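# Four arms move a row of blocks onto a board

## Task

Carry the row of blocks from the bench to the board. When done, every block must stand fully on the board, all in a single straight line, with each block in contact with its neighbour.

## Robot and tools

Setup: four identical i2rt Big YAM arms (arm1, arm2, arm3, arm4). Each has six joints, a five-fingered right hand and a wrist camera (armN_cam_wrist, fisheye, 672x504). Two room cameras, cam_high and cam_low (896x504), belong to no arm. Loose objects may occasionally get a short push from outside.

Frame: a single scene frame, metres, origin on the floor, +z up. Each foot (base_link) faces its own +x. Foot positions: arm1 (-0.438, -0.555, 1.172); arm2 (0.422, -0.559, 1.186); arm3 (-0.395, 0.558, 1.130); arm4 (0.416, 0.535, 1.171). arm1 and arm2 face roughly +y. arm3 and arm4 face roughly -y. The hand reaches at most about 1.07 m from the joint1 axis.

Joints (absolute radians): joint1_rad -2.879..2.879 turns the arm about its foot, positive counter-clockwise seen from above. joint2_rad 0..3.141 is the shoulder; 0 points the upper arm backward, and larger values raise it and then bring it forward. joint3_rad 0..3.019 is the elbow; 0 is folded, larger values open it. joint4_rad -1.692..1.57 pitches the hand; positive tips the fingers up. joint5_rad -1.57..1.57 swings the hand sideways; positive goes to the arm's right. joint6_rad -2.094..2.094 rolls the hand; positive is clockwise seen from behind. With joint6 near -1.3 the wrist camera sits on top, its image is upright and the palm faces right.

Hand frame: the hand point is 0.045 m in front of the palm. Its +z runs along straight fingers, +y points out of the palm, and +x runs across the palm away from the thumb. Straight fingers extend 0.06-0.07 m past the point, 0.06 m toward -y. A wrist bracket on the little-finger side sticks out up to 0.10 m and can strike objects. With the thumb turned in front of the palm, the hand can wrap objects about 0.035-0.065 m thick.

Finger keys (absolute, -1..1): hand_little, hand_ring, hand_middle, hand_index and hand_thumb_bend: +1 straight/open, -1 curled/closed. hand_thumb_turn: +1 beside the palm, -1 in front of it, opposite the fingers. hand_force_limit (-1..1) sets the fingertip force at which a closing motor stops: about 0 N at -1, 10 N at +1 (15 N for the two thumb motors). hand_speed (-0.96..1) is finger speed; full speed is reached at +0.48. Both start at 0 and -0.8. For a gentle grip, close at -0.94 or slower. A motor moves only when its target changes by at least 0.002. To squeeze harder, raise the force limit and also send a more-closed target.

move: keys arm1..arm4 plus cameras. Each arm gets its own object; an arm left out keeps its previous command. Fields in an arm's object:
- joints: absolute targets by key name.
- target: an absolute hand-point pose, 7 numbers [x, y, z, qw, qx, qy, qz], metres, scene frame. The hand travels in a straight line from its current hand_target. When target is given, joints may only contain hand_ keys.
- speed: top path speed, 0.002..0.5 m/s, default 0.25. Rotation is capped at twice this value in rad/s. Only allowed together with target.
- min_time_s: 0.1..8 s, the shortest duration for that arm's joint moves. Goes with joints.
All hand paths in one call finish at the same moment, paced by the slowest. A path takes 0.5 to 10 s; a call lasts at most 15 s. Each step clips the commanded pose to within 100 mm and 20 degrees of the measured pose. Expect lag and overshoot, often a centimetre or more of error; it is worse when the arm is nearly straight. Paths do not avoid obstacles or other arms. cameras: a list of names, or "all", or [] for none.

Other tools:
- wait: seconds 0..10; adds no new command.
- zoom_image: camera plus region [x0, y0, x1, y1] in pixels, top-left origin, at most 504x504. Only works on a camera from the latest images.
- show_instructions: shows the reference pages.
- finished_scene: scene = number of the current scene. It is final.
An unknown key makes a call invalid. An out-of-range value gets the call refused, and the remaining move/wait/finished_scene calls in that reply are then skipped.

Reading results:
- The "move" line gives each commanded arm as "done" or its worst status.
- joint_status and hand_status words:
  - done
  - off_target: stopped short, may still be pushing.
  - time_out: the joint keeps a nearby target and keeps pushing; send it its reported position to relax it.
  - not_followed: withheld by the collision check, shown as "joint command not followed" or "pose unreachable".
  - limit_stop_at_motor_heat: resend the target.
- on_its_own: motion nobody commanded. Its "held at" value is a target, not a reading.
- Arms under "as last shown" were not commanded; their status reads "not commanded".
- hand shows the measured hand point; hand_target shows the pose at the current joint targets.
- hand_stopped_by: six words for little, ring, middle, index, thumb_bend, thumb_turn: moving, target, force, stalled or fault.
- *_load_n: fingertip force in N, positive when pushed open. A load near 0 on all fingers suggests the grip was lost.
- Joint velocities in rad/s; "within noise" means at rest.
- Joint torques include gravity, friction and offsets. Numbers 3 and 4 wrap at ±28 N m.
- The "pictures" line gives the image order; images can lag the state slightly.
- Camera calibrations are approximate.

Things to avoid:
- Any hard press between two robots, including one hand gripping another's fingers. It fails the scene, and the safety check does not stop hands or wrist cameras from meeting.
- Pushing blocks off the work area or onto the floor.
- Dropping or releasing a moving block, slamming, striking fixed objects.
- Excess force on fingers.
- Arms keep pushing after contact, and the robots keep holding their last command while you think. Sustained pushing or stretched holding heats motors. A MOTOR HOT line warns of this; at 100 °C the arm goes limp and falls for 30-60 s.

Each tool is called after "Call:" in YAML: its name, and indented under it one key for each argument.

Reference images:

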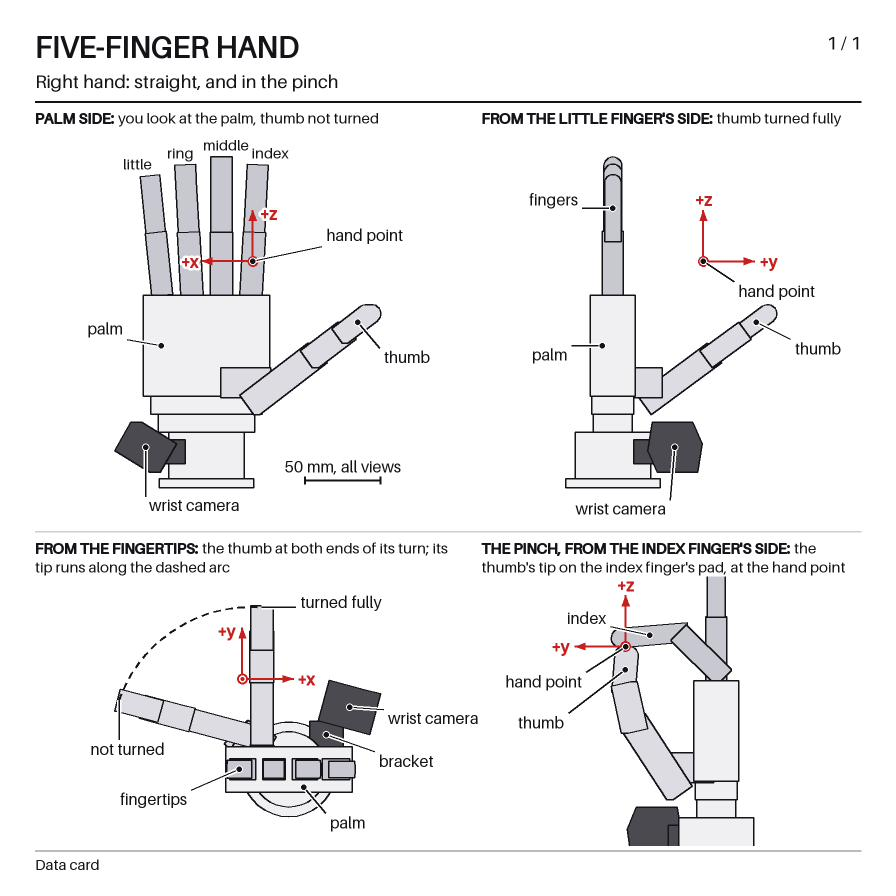

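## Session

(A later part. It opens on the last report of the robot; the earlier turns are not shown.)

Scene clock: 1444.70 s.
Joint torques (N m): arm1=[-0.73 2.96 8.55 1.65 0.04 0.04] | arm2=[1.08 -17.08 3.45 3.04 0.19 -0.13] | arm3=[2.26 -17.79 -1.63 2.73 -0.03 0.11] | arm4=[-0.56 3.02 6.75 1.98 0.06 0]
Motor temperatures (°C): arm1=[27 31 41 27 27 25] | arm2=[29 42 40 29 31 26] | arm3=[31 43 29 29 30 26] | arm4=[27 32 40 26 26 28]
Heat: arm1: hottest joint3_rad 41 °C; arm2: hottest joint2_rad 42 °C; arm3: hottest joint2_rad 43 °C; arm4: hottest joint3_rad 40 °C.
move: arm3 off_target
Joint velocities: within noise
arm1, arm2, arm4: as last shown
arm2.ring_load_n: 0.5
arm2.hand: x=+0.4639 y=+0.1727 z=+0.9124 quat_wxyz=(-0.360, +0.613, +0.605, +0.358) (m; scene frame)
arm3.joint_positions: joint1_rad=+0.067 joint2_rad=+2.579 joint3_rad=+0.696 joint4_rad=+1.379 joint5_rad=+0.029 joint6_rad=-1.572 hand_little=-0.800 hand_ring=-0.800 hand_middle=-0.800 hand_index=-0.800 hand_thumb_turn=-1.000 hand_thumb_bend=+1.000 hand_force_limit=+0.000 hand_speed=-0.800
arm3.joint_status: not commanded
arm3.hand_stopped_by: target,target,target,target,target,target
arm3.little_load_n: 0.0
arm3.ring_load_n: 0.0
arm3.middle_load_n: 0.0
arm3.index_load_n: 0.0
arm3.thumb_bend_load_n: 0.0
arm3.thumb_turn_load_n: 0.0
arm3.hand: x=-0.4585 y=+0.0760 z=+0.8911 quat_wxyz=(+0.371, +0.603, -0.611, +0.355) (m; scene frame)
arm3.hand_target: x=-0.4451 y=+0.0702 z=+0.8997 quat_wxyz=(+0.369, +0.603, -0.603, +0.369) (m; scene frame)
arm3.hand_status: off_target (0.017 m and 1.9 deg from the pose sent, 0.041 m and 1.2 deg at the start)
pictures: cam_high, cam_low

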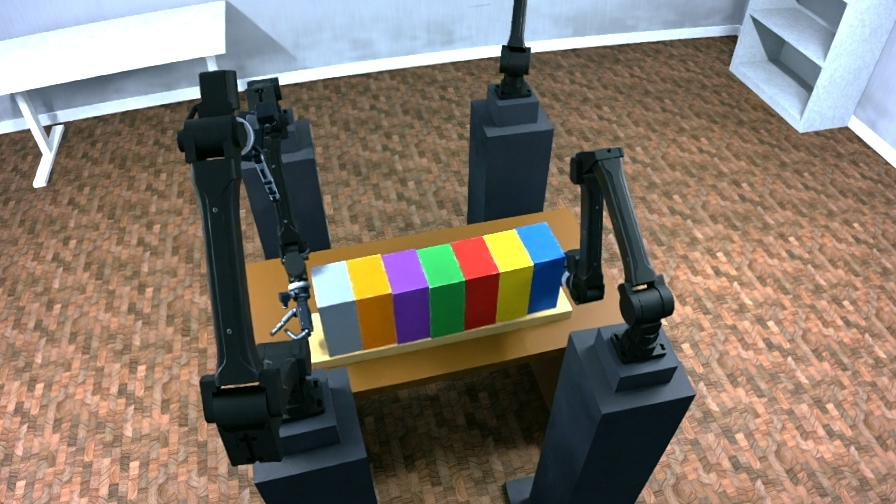

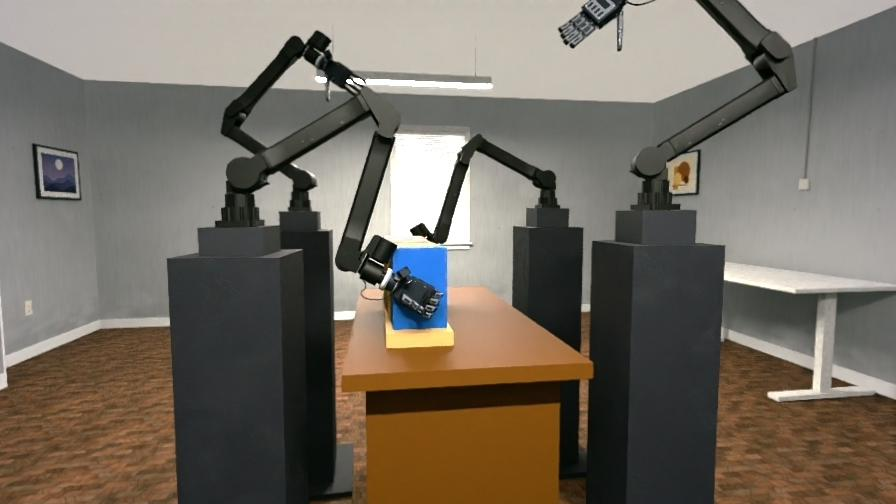

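Call:
move:
  cameras: ["cam_high","arm4_cam_wrist","arm1_cam_wrist"]

Call:
zoom_image:
  camera: "cam_high"
  region: [300, 240, 440, 370]

Call:
zoom_image:
  camera: "arm4_cam_wrist"
  region: [260, 230, 400, 350]

Call:
zoom_image:
  camera: "arm4_cam_wrist"
  region: [380, 220, 530, 340]

Call:
zoom_image:
  camera: "arm1_cam_wrist"
  region: [240, 130, 370, 260]

Call:
zoom_image:
  camera: "arm1_cam_wrist"
  region: [360, 80, 490, 210]

Scene clock: 1454.90 s.
Joint torques (N m): arm1=[-0.5 3.43 8.58 1.62 0.04 0.04] | arm2=[1.03 -17.08 3.45 3.03 0.19 -0.13] | arm3=[2.32 -16.91 -1.44 2.67 -0.03 0.15] | arm4=[-0.56 2.96 6.75 2 0.05 0.01]
Motor temperatures (°C): arm1=[27 31 41 27 27 25] | arm2=[29 42 39 29 30 26] | arm3=[31 43 29 29 29 26] | arm4=[27 32 40 26 26 28]
Heat: arm1: hottest joint3_rad 41 °C; arm2: hottest joint2_rad 42 °C; arm3: hottest joint2_rad 43 °C; arm4: hottest joint3_rad 40 °C.
Joint velocities: within noise
arm1.joint_positions: joint1_rad=-0.377 joint2_rad=+0.576 joint3_rad=+1.428 joint4_rad=-1.478 joint5_rad=-0.014 joint6_rad=-1.159 hand_little=+1.000 hand_ring=+1.000 hand_middle=+1.000 hand_index=+1.000 hand_thumb_turn=+1.000 hand_thumb_bend=+1.000 hand_force_limit=+0.000 hand_speed=-0.800
arm1.joint_status: not commanded
arm1.hand_stopped_by: target,target,target,target,target,target
arm1.little_load_n: 0.0
arm1.ring_load_n: 0.0
arm1.middle_load_n: 0.0
arm1.index_load_n: 0.0
arm1.thumb_bend_load_n: 0.0
arm1.thumb_turn_load_n: 0.0
arm1.hand: x=-0.3296 y=-0.4066 z=+1.6531 quat_wxyz=(-0.327, +0.827, +0.329, +0.317) (m; scene frame)
arm1.hand_target: x=-0.3297 y=-0.4069 z=+1.6644 quat_wxyz=(-0.336, +0.821, +0.327, +0.326) (m; scene frame)
arm1.hand_status: not commanded
arm2.joint_positions: joint1_rad=+0.039 joint2_rad=+2.680 joint3_rad=+1.427 joint4_rad=+0.732 joint5_rad=+0.031 joint6_rad=-1.540 hand_little=-0.800 hand_ring=-0.800 hand_middle=-0.800 hand_index=-0.800 hand_thumb_turn=-1.000 hand_thumb_bend=+1.000 hand_force_limit=+0.000 hand_speed=-0.800
arm2.joint_status: not commanded
arm2.hand_stopped_by: target,target,target,target,target,target
arm2.little_load_n: 0.5
arm2.ring_load_n: 0.0
arm2.middle_load_n: 0.0
arm2.index_load_n: 0.0
arm2.thumb_bend_load_n: 0.0
arm2.thumb_turn_load_n: 0.5
arm2.hand: x=+0.4639 y=+0.1727 z=+0.9124 quat_wxyz=(-0.360, +0.613, +0.605, +0.358) (m; scene frame)
arm2.hand_target: x=+0.4600 y=+0.1598 z=+0.8953 quat_wxyz=(-0.354, +0.612, +0.612, +0.353) (m; scene frame)
arm2.hand_status: not commanded
arm3.joint_positions: joint1_rad=+0.067 joint2_rad=+2.579 joint3_rad=+0.696 joint4_rad=+1.379 joint5_rad=+0.029 joint6_rad=-1.571 hand_little=-0.800 hand_ring=-0.800 hand_middle=-0.800 hand_index=-0.800 hand_thumb_turn=-1.000 hand_thumb_bend=+1.000 hand_force_limit=+0.000 hand_speed=-0.800
arm3.joint_status: not commanded
arm3.hand_stopped_by: target,target,target,target,target,target
arm3.little_load_n: 0.0
arm3.ring_load_n: 0.0
arm3.middle_load_n: 0.0
arm3.index_load_n: 0.0
arm3.thumb_bend_load_n: 0.0
arm3.thumb_turn_load_n: 0.5
arm3.hand: x=-0.4585 y=+0.0760 z=+0.8911 quat_wxyz=(+0.371, +0.603, -0.611, +0.355) (m; scene frame)
arm3.hand_target: x=-0.4451 y=+0.0702 z=+0.8997 quat_wxyz=(+0.369, +0.603, -0.603, +0.369) (m; scene frame)
arm3.hand_status: off_target (0.017 m and 1.9 deg from the pose sent, 0.041 m and 1.2 deg at the start)
arm4.joint_positions: joint1_rad=-0.147 joint2_rad=+0.605 joint3_rad=+1.419 joint4_rad=-1.430 joint5_rad=+0.099 joint6_rad=-1.411 hand_little=+1.000 hand_ring=+1.000 hand_middle=+1.000 hand_index=+1.000 hand_thumb_turn=+1.000 hand_thumb_bend=+1.000 hand_force_limit=+0.000 hand_speed=-0.800
arm4.joint_status: not commanded
arm4.hand_stopped_by: target,target,target,target,target,target
arm4.little_load_n: 0.0
arm4.ring_load_n: 0.0
arm4.middle_load_n: 0.0
arm4.index_load_n: 0.0
arm4.thumb_bend_load_n: 0.0
arm4.thumb_turn_load_n: 0.0
arm4.hand: x=+0.3205 y=+0.3419 z=+1.6664 quat_wxyz=(+0.348, +0.519, -0.720, +0.302) (m; scene frame)
arm4.hand_target: x=+0.3205 y=+0.3424 z=+1.6774 quat_wxyz=(+0.356, +0.515, -0.716, +0.310) (m; scene frame)
arm4.hand_status: not commanded
pictures: arm1_cam_wrist, arm4_cam_wrist, cam_high

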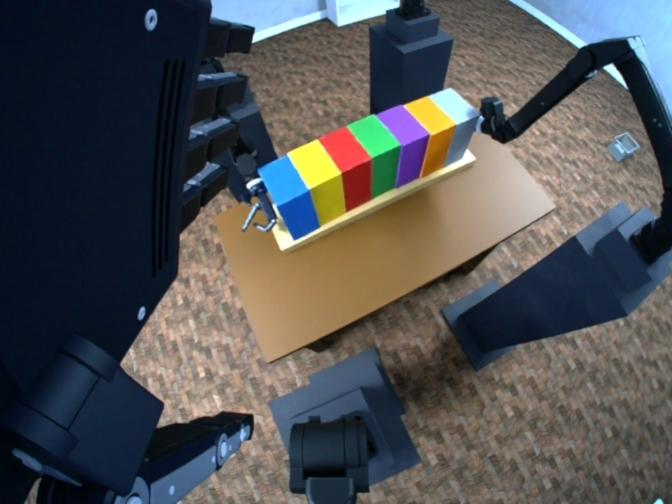

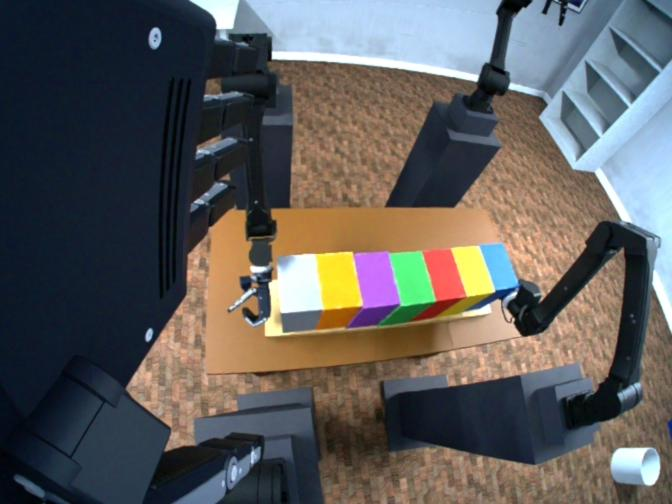

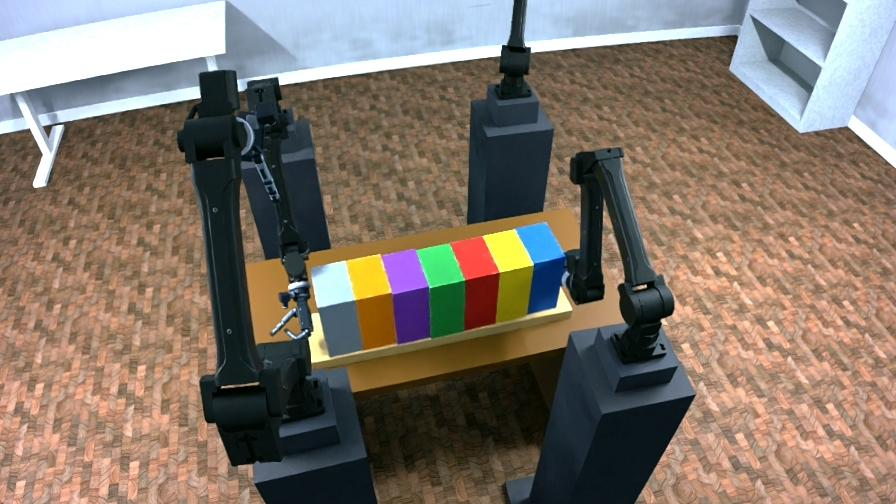

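Scaled by 3.600 from the camera's 896x504 image, which has a finer 1280x720 frame.

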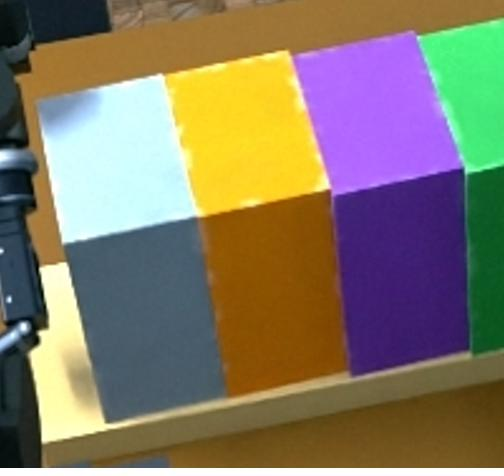

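Scaled by 3.600 from the camera's 672x504 image, which has a finer 960x720 frame.

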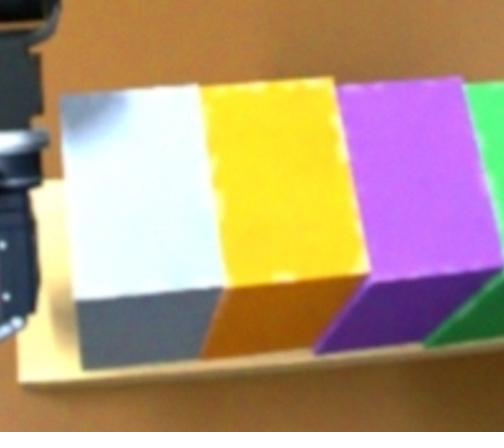

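Scaled by 3.360 from the camera's 672x504 image, which has a finer 960x720 frame.

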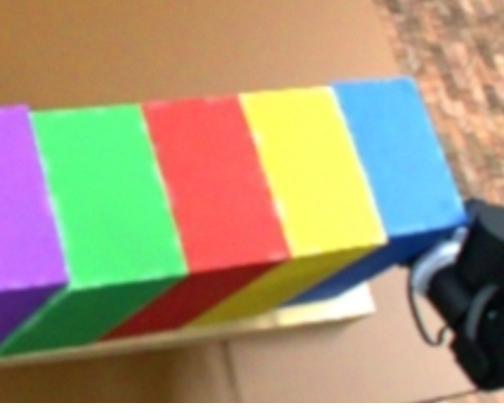

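Scaled by 3.877 from the camera's 672x504 image, which has a finer 960x720 frame.

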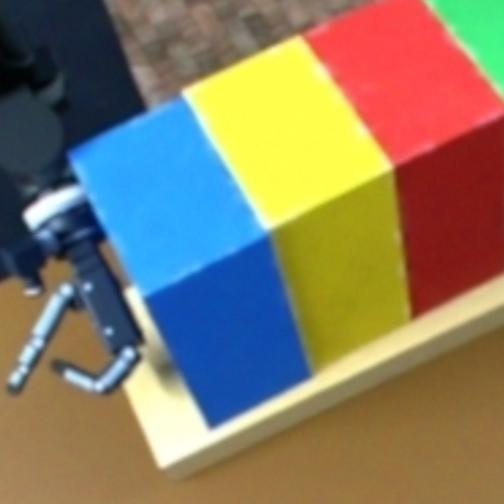

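Scaled by 3.877 from the camera's 672x504 image, which has a finer 960x720 frame.

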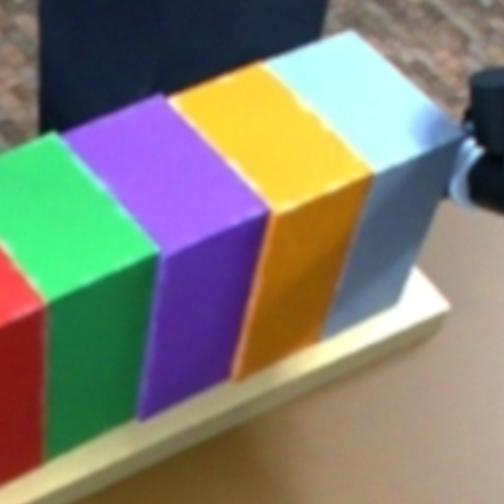

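Call:
move:
  arm2: {"target": [0.420, 0.155, 0.900, -0.3536, 0.6124, 0.6124, 0.3536], "speed": 0.03}
  cameras: ["cam_high", "cam_low", "arm4_cam_wrist", "arm1_cam_wrist"]

Call:
zoom_image:
  camera: "cam_high"
  region: [300, 240, 440, 370]

Call:
zoom_image:
  camera: "cam_high"
  region: [450, 210, 590, 340]

Scene clock: 1494.90 s.
Joint torques (N m): arm1=[-0.5 2.78 8.69 1.68 0.04 0.04] | arm2=[4.25 -18.08 3.06 2.84 0.01 -0.03] | arm3=[2.78 -17.14 -1.48 2.67 0.06 0.04] | arm4=[-0.62 2.84 6.72 2 0.06 0.01]
Motor temperatures (°C): arm1=[27 30 41 27 27 25] | arm2=[29 41 38 29 29 26] | arm3=[31 43 29 29 28 26] | arm4=[27 32 40 26 26 28]
Heat: arm1: hottest joint3_rad 41 °C; arm2: hottest joint2_rad 41 °C; arm3: hottest joint2_rad 43 °C; arm4: hottest joint3_rad 40 °C.
move: arm2 off_target
Joint velocities: within noise
arm1, arm3, arm4: as last shown
arm2.joint_positions: joint1_rad=+0.069 joint2_rad=+2.680 joint3_rad=+1.415 joint4_rad=+0.735 joint5_rad=+0.097 joint6_rad=-1.517 hand_little=-0.800 hand_ring=-0.800 hand_middle=-0.800 hand_index=-0.800 hand_thumb_turn=-1.000 hand_thumb_bend=+1.000 hand_force_limit=+0.000 hand_speed=-0.800
arm2.joint_status: not commanded
arm2.hand_stopped_by: target,target,target,target,target,target
arm2.little_load_n: 0.0
arm2.ring_load_n: 0.0
arm2.middle_load_n: 0.0
arm2.index_load_n: 0.0
arm2.thumb_bend_load_n: -0.5
arm2.thumb_turn_load_n: 0.5
arm2.hand: x=+0.4541 y=+0.1637 z=+0.9099 quat_wxyz=(-0.348, +0.624, +0.596, +0.367) (m; scene frame)
arm2.hand_target: x=+0.4212 y=+0.1546 z=+0.9000 quat_wxyz=(-0.353, +0.612, +0.612, +0.354) (m; scene frame)
arm2.hand_status: off_target (0.037 m and 2.8 deg from the pose sent, 0.049 m and 1.3 deg at the start)
arm3.little_load_n: 0.5
arm3.thumb_turn_load_n: 0.0
pictures: arm1_cam_wrist, arm4_cam_wrist, cam_high, cam_low

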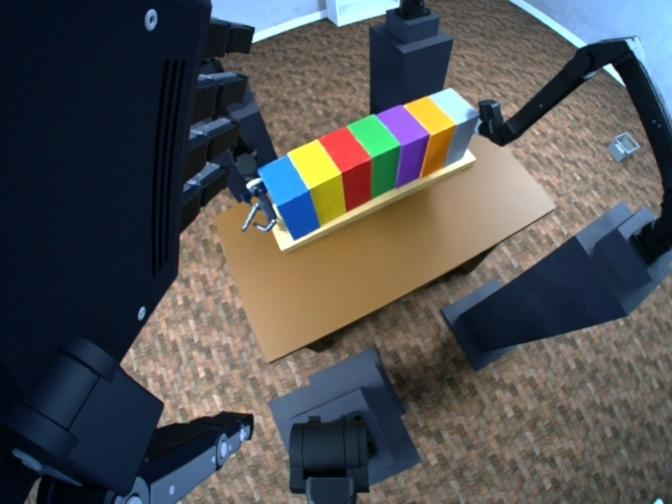

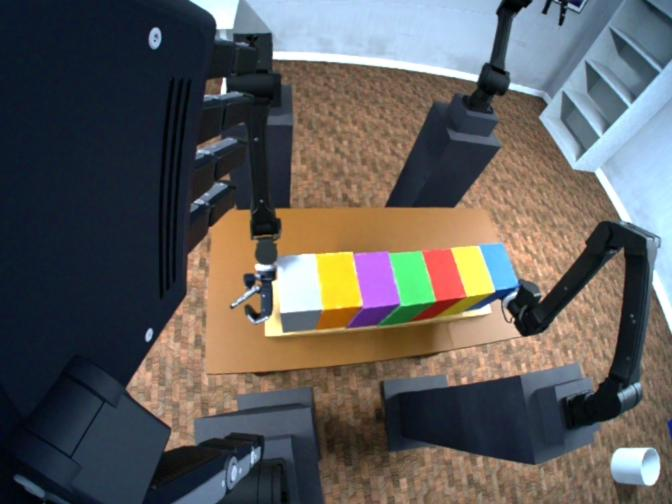

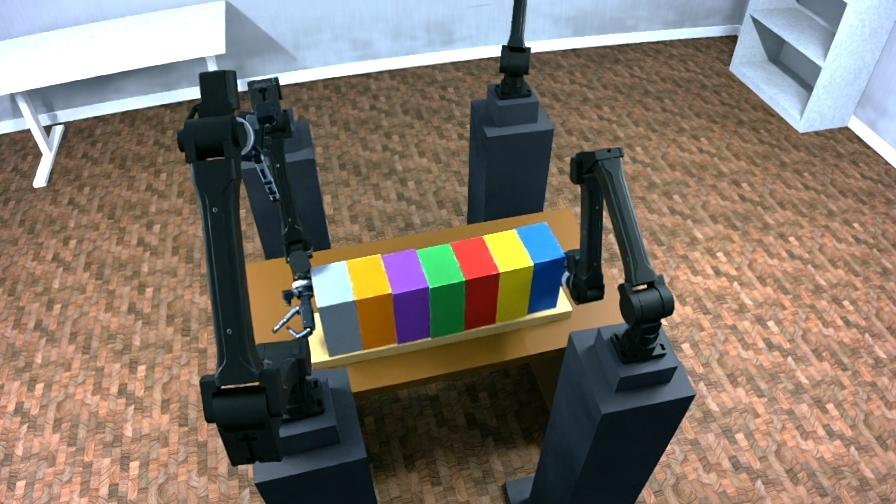

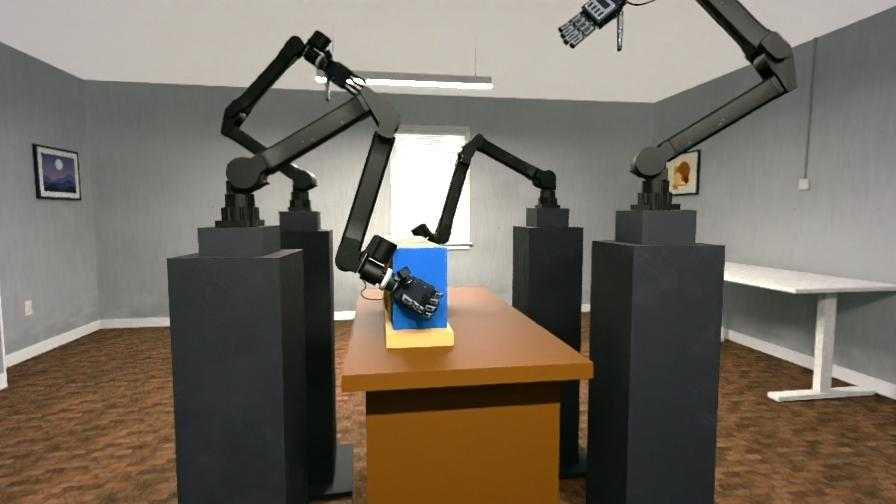

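Scaled by 3.600 from the camera's 896x504 image, which has a finer 1280x720 frame.

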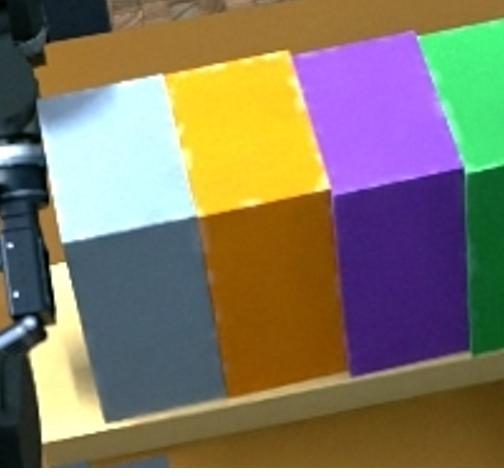

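Scaled by 3.600 from the camera's 896x504 image, which has a finer 1280x720 frame.

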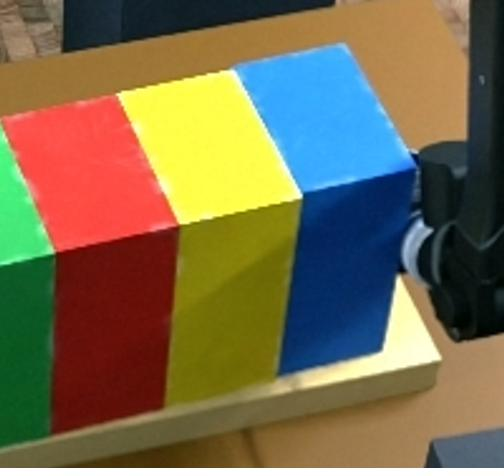

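Call:
move:
  arm2: {"target": [0.405, 0.155, 0.900, -0.3536, 0.6124, 0.6124, 0.3536], "speed": 0.03}
  cameras: ["cam_high", "arm4_cam_wrist"]

Call:
zoom_image:
  camera: "cam_high"
  region: [280, 220, 420, 360]

Call:
zoom_image:
  camera: "arm4_cam_wrist"
  region: [220, 220, 360, 340]

Scene clock: 1505.10 s.
Joint torques (N m): arm1=[-0.62 3.08 8.65 1.63 0.04 0.05] | arm2=[5.95 -18.02 3.32 2.66 -0.02 -0.02] | arm3=[2.32 -17.26 -1.48 2.51 -0.04 0.12] | arm4=[-0.62 2.78 6.75 2 0.05 0.01]
Motor temperatures (°C): arm1=[27 30 41 27 27 25] | arm2=[29 41 38 29 29 26] | arm3=[31 43 29 29 28 26] | arm4=[27 32 40 26 26 28]
Heat: arm1: hottest joint3_rad 41 °C; arm2: hottest joint2_rad 41 °C; arm3: hottest joint2_rad 43 °C; arm4: hottest joint3_rad 40 °C.
move: arm2 off_target
Joint velocities: within noise
arm1, arm3, arm4: as last shown
arm2.joint_positions: joint1_rad=+0.073 joint2_rad=+2.680 joint3_rad=+1.415 joint4_rad=+0.735 joint5_rad=+0.119 joint6_rad=-1.504 hand_little=-0.800 hand_ring=-0.800 hand_middle=-0.800 hand_index=-0.800 hand_thumb_turn=-1.000 hand_thumb_bend=+1.000 hand_force_limit=+0.000 hand_speed=-0.800
arm2.joint_status: not commanded
arm2.hand_stopped_by: target,target,target,target,target,target
arm2.little_load_n: 0.0
arm2.ring_load_n: 0.0
arm2.middle_load_n: 0.0
arm2.index_load_n: 0.0
arm2.thumb_bend_load_n: 0.0
arm2.thumb_turn_load_n: 0.0
arm2.hand: x=+0.4552 y=+0.1622 z=+0.9101 quat_wxyz=(-0.344, +0.630, +0.589, +0.371) (m; scene frame)
arm2.hand_target: x=+0.4070 y=+0.1538 z=+0.9000 quat_wxyz=(-0.353, +0.612, +0.612, +0.354) (m; scene frame)
arm2.hand_status: off_target (0.052 m and 4.0 deg from the pose sent, 0.051 m and 2.8 deg at the start)
arm3.little_load_n: 0.0
arm4.ring_load_n: 0.5
pictures: arm4_cam_wrist, cam_high

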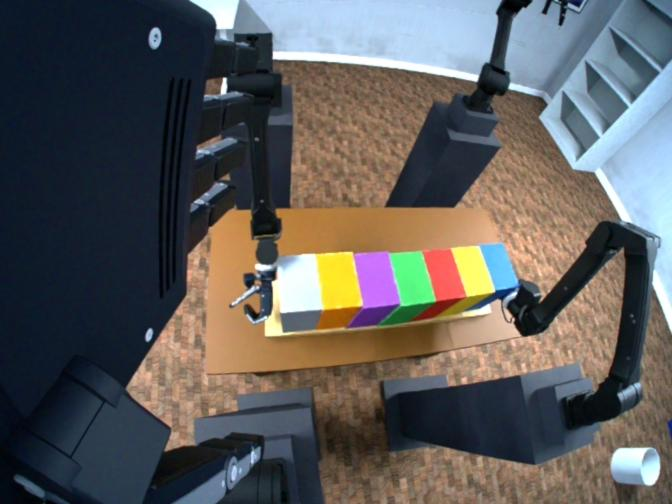

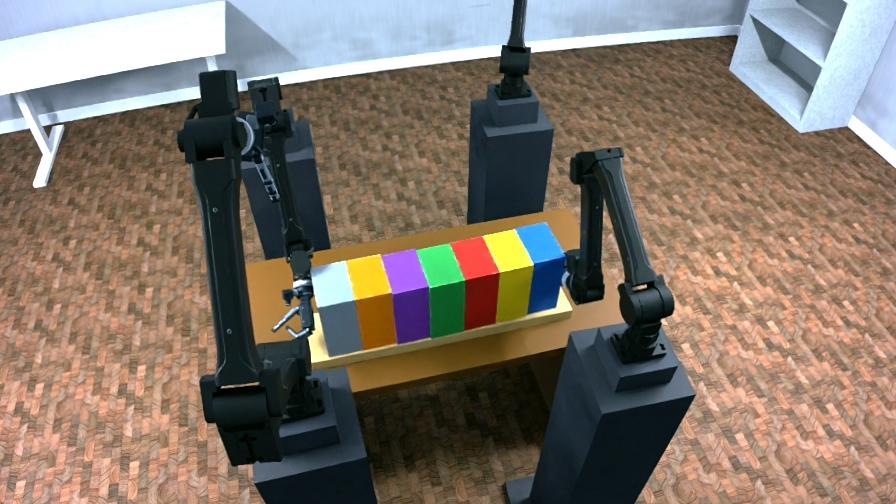

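Scaled by 3.600 from the camera's 896x504 image, which has a finer 1280x720 frame.

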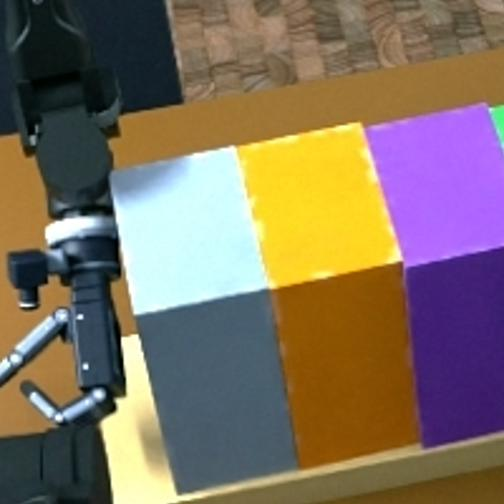

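Scaled by 3.600 from the camera's 672x504 image, which has a finer 960x720 frame.

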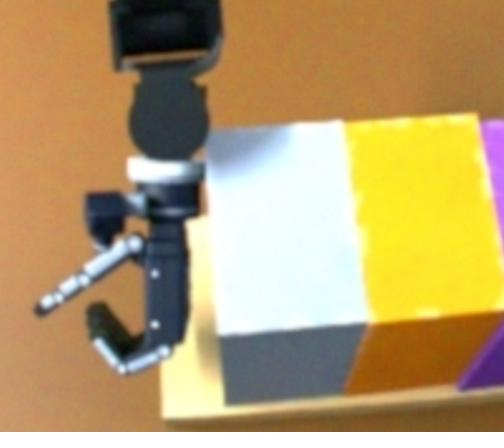

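Call:
move:
  arm2: {"target": [0.390, 0.150, 0.900, -0.3536, 0.6124, 0.6124, 0.3536], "speed": 0.03}
  arm3: {"target": [-0.430, 0.0702, 0.8997, 0.369, 0.603, -0.603, 0.369], "speed": 0.03}
  cameras: ["cam_high", "cam_low", "arm1_cam_wrist", "arm4_cam_wrist"]

Call:
zoom_image:
  camera: "cam_high"
  region: [300, 210, 580, 370]

Call:
zoom_image:
  camera: "cam_low"
  region: [360, 220, 480, 360]

Call:
zoom_image:
  camera: "arm4_cam_wrist"
  region: [250, 220, 540, 350]

Call:
zoom_image:
  camera: "arm1_cam_wrist"
  region: [240, 80, 500, 260]

Scene clock: 1526.97 s.
Joint torques (N m): arm1=[-0.5 3.19 8.58 1.63 0.03 0.02] | arm2=[7.71 -18.14 2.96 2.69 -0.06 -0.03] | arm3=[4.95 -17.73 -1.43 2.54 -0.32 0.16] | arm4=[-0.44 2.73 6.74 2.03 0.06 0.01]
Motor temperatures (°C): arm1=[27 30 41 27 27 25] | arm2=[29 41 38 29 29 25] | arm3=[31 44 29 29 28 26] | arm4=[27 31 40 26 26 28]
Heat: arm1: hottest joint3_rad 41 °C; arm2: hottest joint2_rad 41 °C; arm3: hottest joint2_rad 44 °C; arm4: hottest joint3_rad 40 °C.
move: arm2 off_target; arm3 off_target
Joint velocities: within noise
arm1, arm4: as last shown
arm2.joint_positions: joint1_rad=+0.078 joint2_rad=+2.680 joint3_rad=+1.407 joint4_rad=+0.742 joint5_rad=+0.142 joint6_rad=-1.488 hand_little=-0.800 hand_ring=-0.800 hand_middle=-0.800 hand_index=-0.800 hand_thumb_turn=-1.000 hand_thumb_bend=+1.000 hand_force_limit=+0.000 hand_speed=-0.800
arm2.joint_status: not commanded
arm2.hand_stopped_by: target,target,target,target,target,target
arm2.little_load_n: 0.0
arm2.ring_load_n: 0.0
arm2.middle_load_n: 0.0
arm2.index_load_n: 0.0
arm2.thumb_bend_load_n: 0.0
arm2.thumb_turn_load_n: 0.5
arm2.hand: x=+0.4558 y=+0.1574 z=+0.9090 quat_wxyz=(-0.341, +0.637, +0.581, +0.374) (m; scene frame)
arm2.hand_target: x=+0.3930 y=+0.1481 z=+0.8996 quat_wxyz=(-0.353, +0.612, +0.613, +0.354) (m; scene frame)
arm2.hand_status: off_target (0.067 m and 5.3 deg from the pose sent, 0.067 m and 4.0 deg at the start)
arm3.joint_positions: joint1_rad=+0.081 joint2_rad=+2.579 joint3_rad=+0.694 joint4_rad=+1.379 joint5_rad=+0.078 joint6_rad=-1.551 hand_little=-0.800 hand_ring=-0.800 hand_middle=-0.800 hand_index=-0.800 hand_thumb_turn=-1.000 hand_thumb_bend=+1.000 hand_force_limit=+0.000 hand_speed=-0.800
arm3.joint_status: not commanded
arm3.hand_stopped_by: target,target,target,target,target,target
arm3.little_load_n: 0.0
arm3.ring_load_n: 0.0
arm3.middle_load_n: 0.0
arm3.index_load_n: 0.0
arm3.thumb_bend_load_n: 0.0
arm3.thumb_turn_load_n: 0.5
arm3.hand: x=-0.4602 y=+0.0795 z=+0.8914 quat_wxyz=(+0.378, +0.592, -0.621, +0.346) (m; scene frame)
arm3.hand_target: x=-0.4307 y=+0.0711 z=+0.8992 quat_wxyz=(+0.369, +0.603, -0.603, +0.369) (m; scene frame)
arm3.hand_status: off_target (0.033 m and 3.7 deg from the pose sent, 0.030 m and 1.8 deg at the start)
arm4.ring_load_n: 0.0
pictures: arm1_cam_wrist, arm4_cam_wrist, cam_high, cam_low

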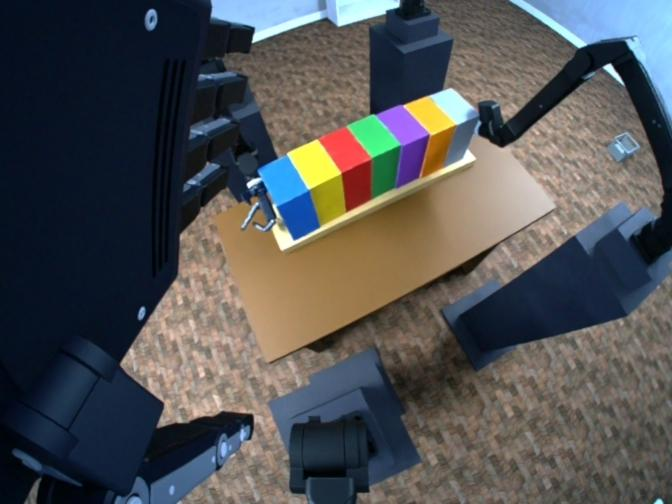

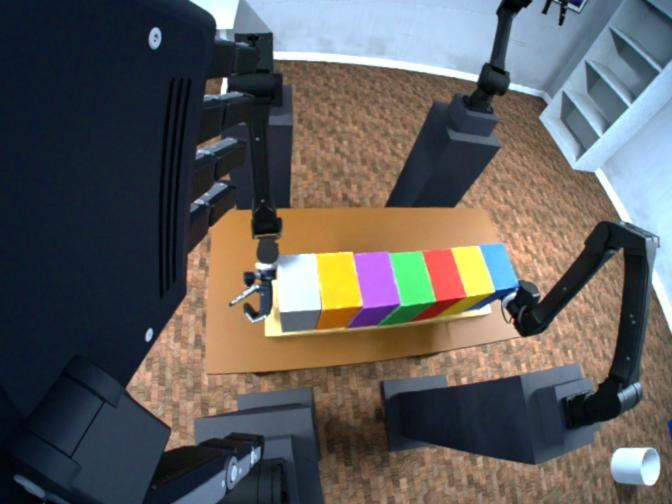

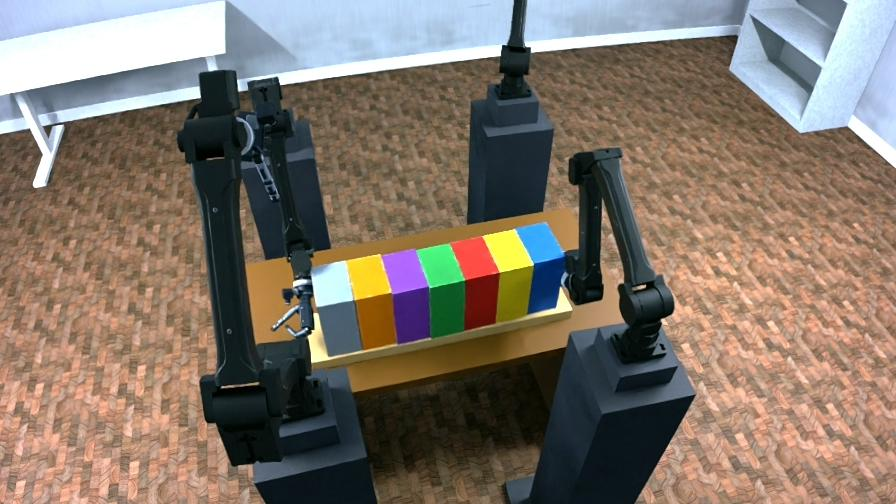

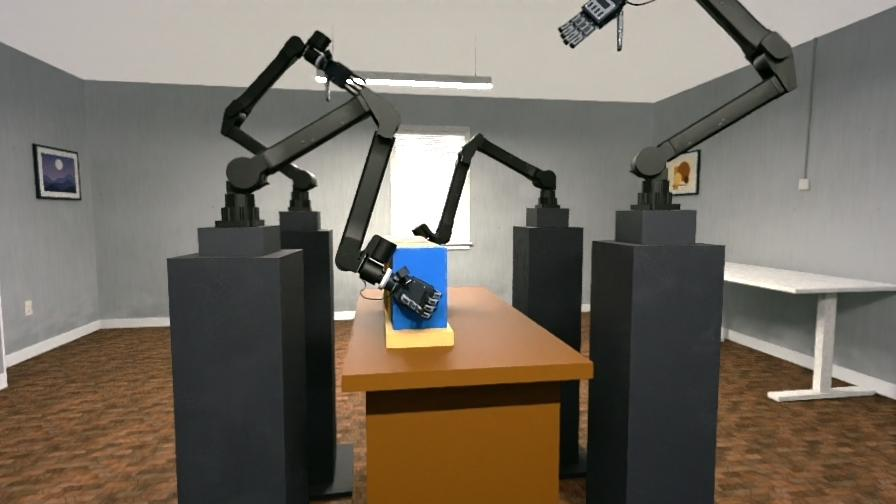

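Scaled by 1.800 from the camera's 896x504 image, which has a finer 1280x720 frame.

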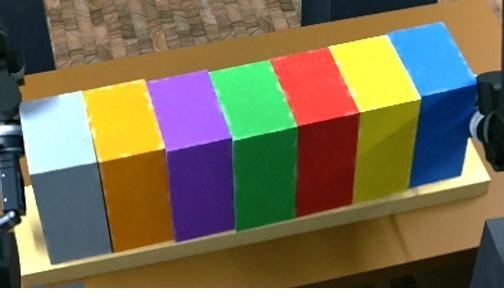

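Scaled by 3.600 from the camera's 896x504 image, which has a finer 1280x720 frame.

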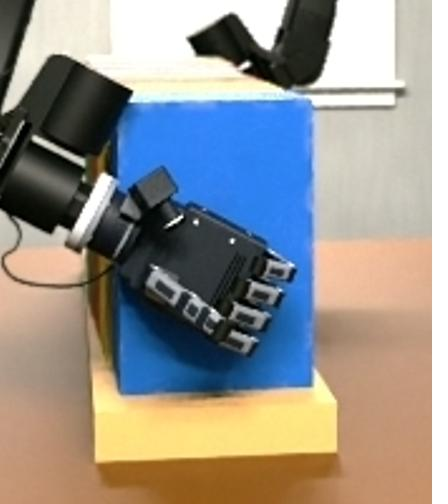

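Scaled by 1.738 from the camera's 672x504 image, which has a finer 960x720 frame.

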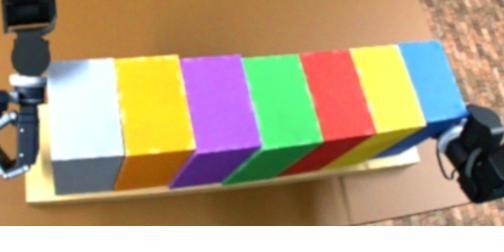

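Scaled by 1.938 from the camera's 672x504 image, which has a finer 960x720 frame.

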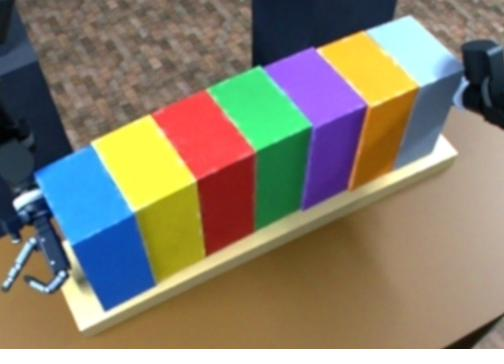

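Call:
zoom_image:
  camera: "cam_high"
  region: [310, 290, 410, 380]

Call:
zoom_image:
  camera: "cam_high"
  region: [400, 280, 500, 370]

Call:
zoom_image:
  camera: "cam_high"
  region: [490, 265, 590, 355]

Scaled by 5.040 from the camera's 896x504 image, which has a finer 1280x720 frame.

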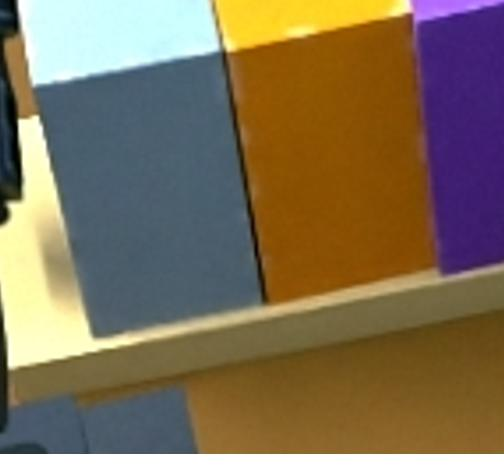

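Scaled by 5.040 from the camera's 896x504 image, which has a finer 1280x720 frame.

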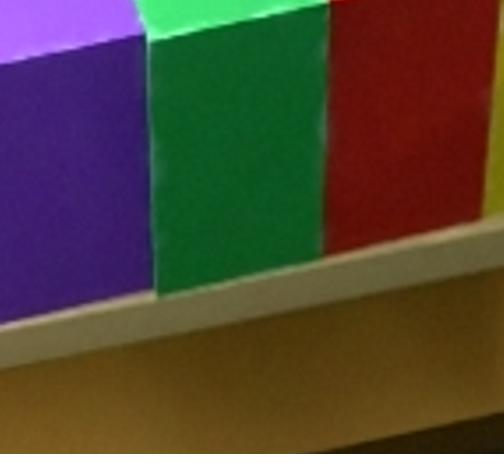

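Scaled by 5.040 from the camera's 896x504 image, which has a finer 1280x720 frame.

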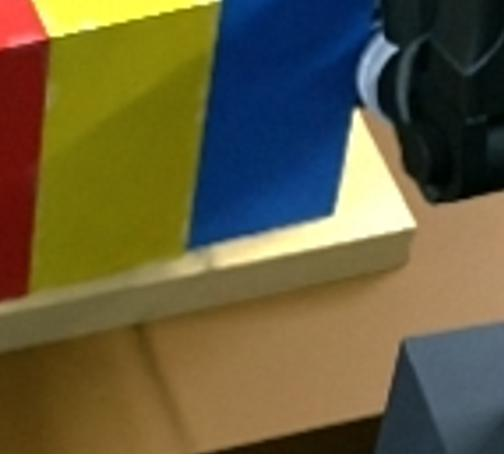

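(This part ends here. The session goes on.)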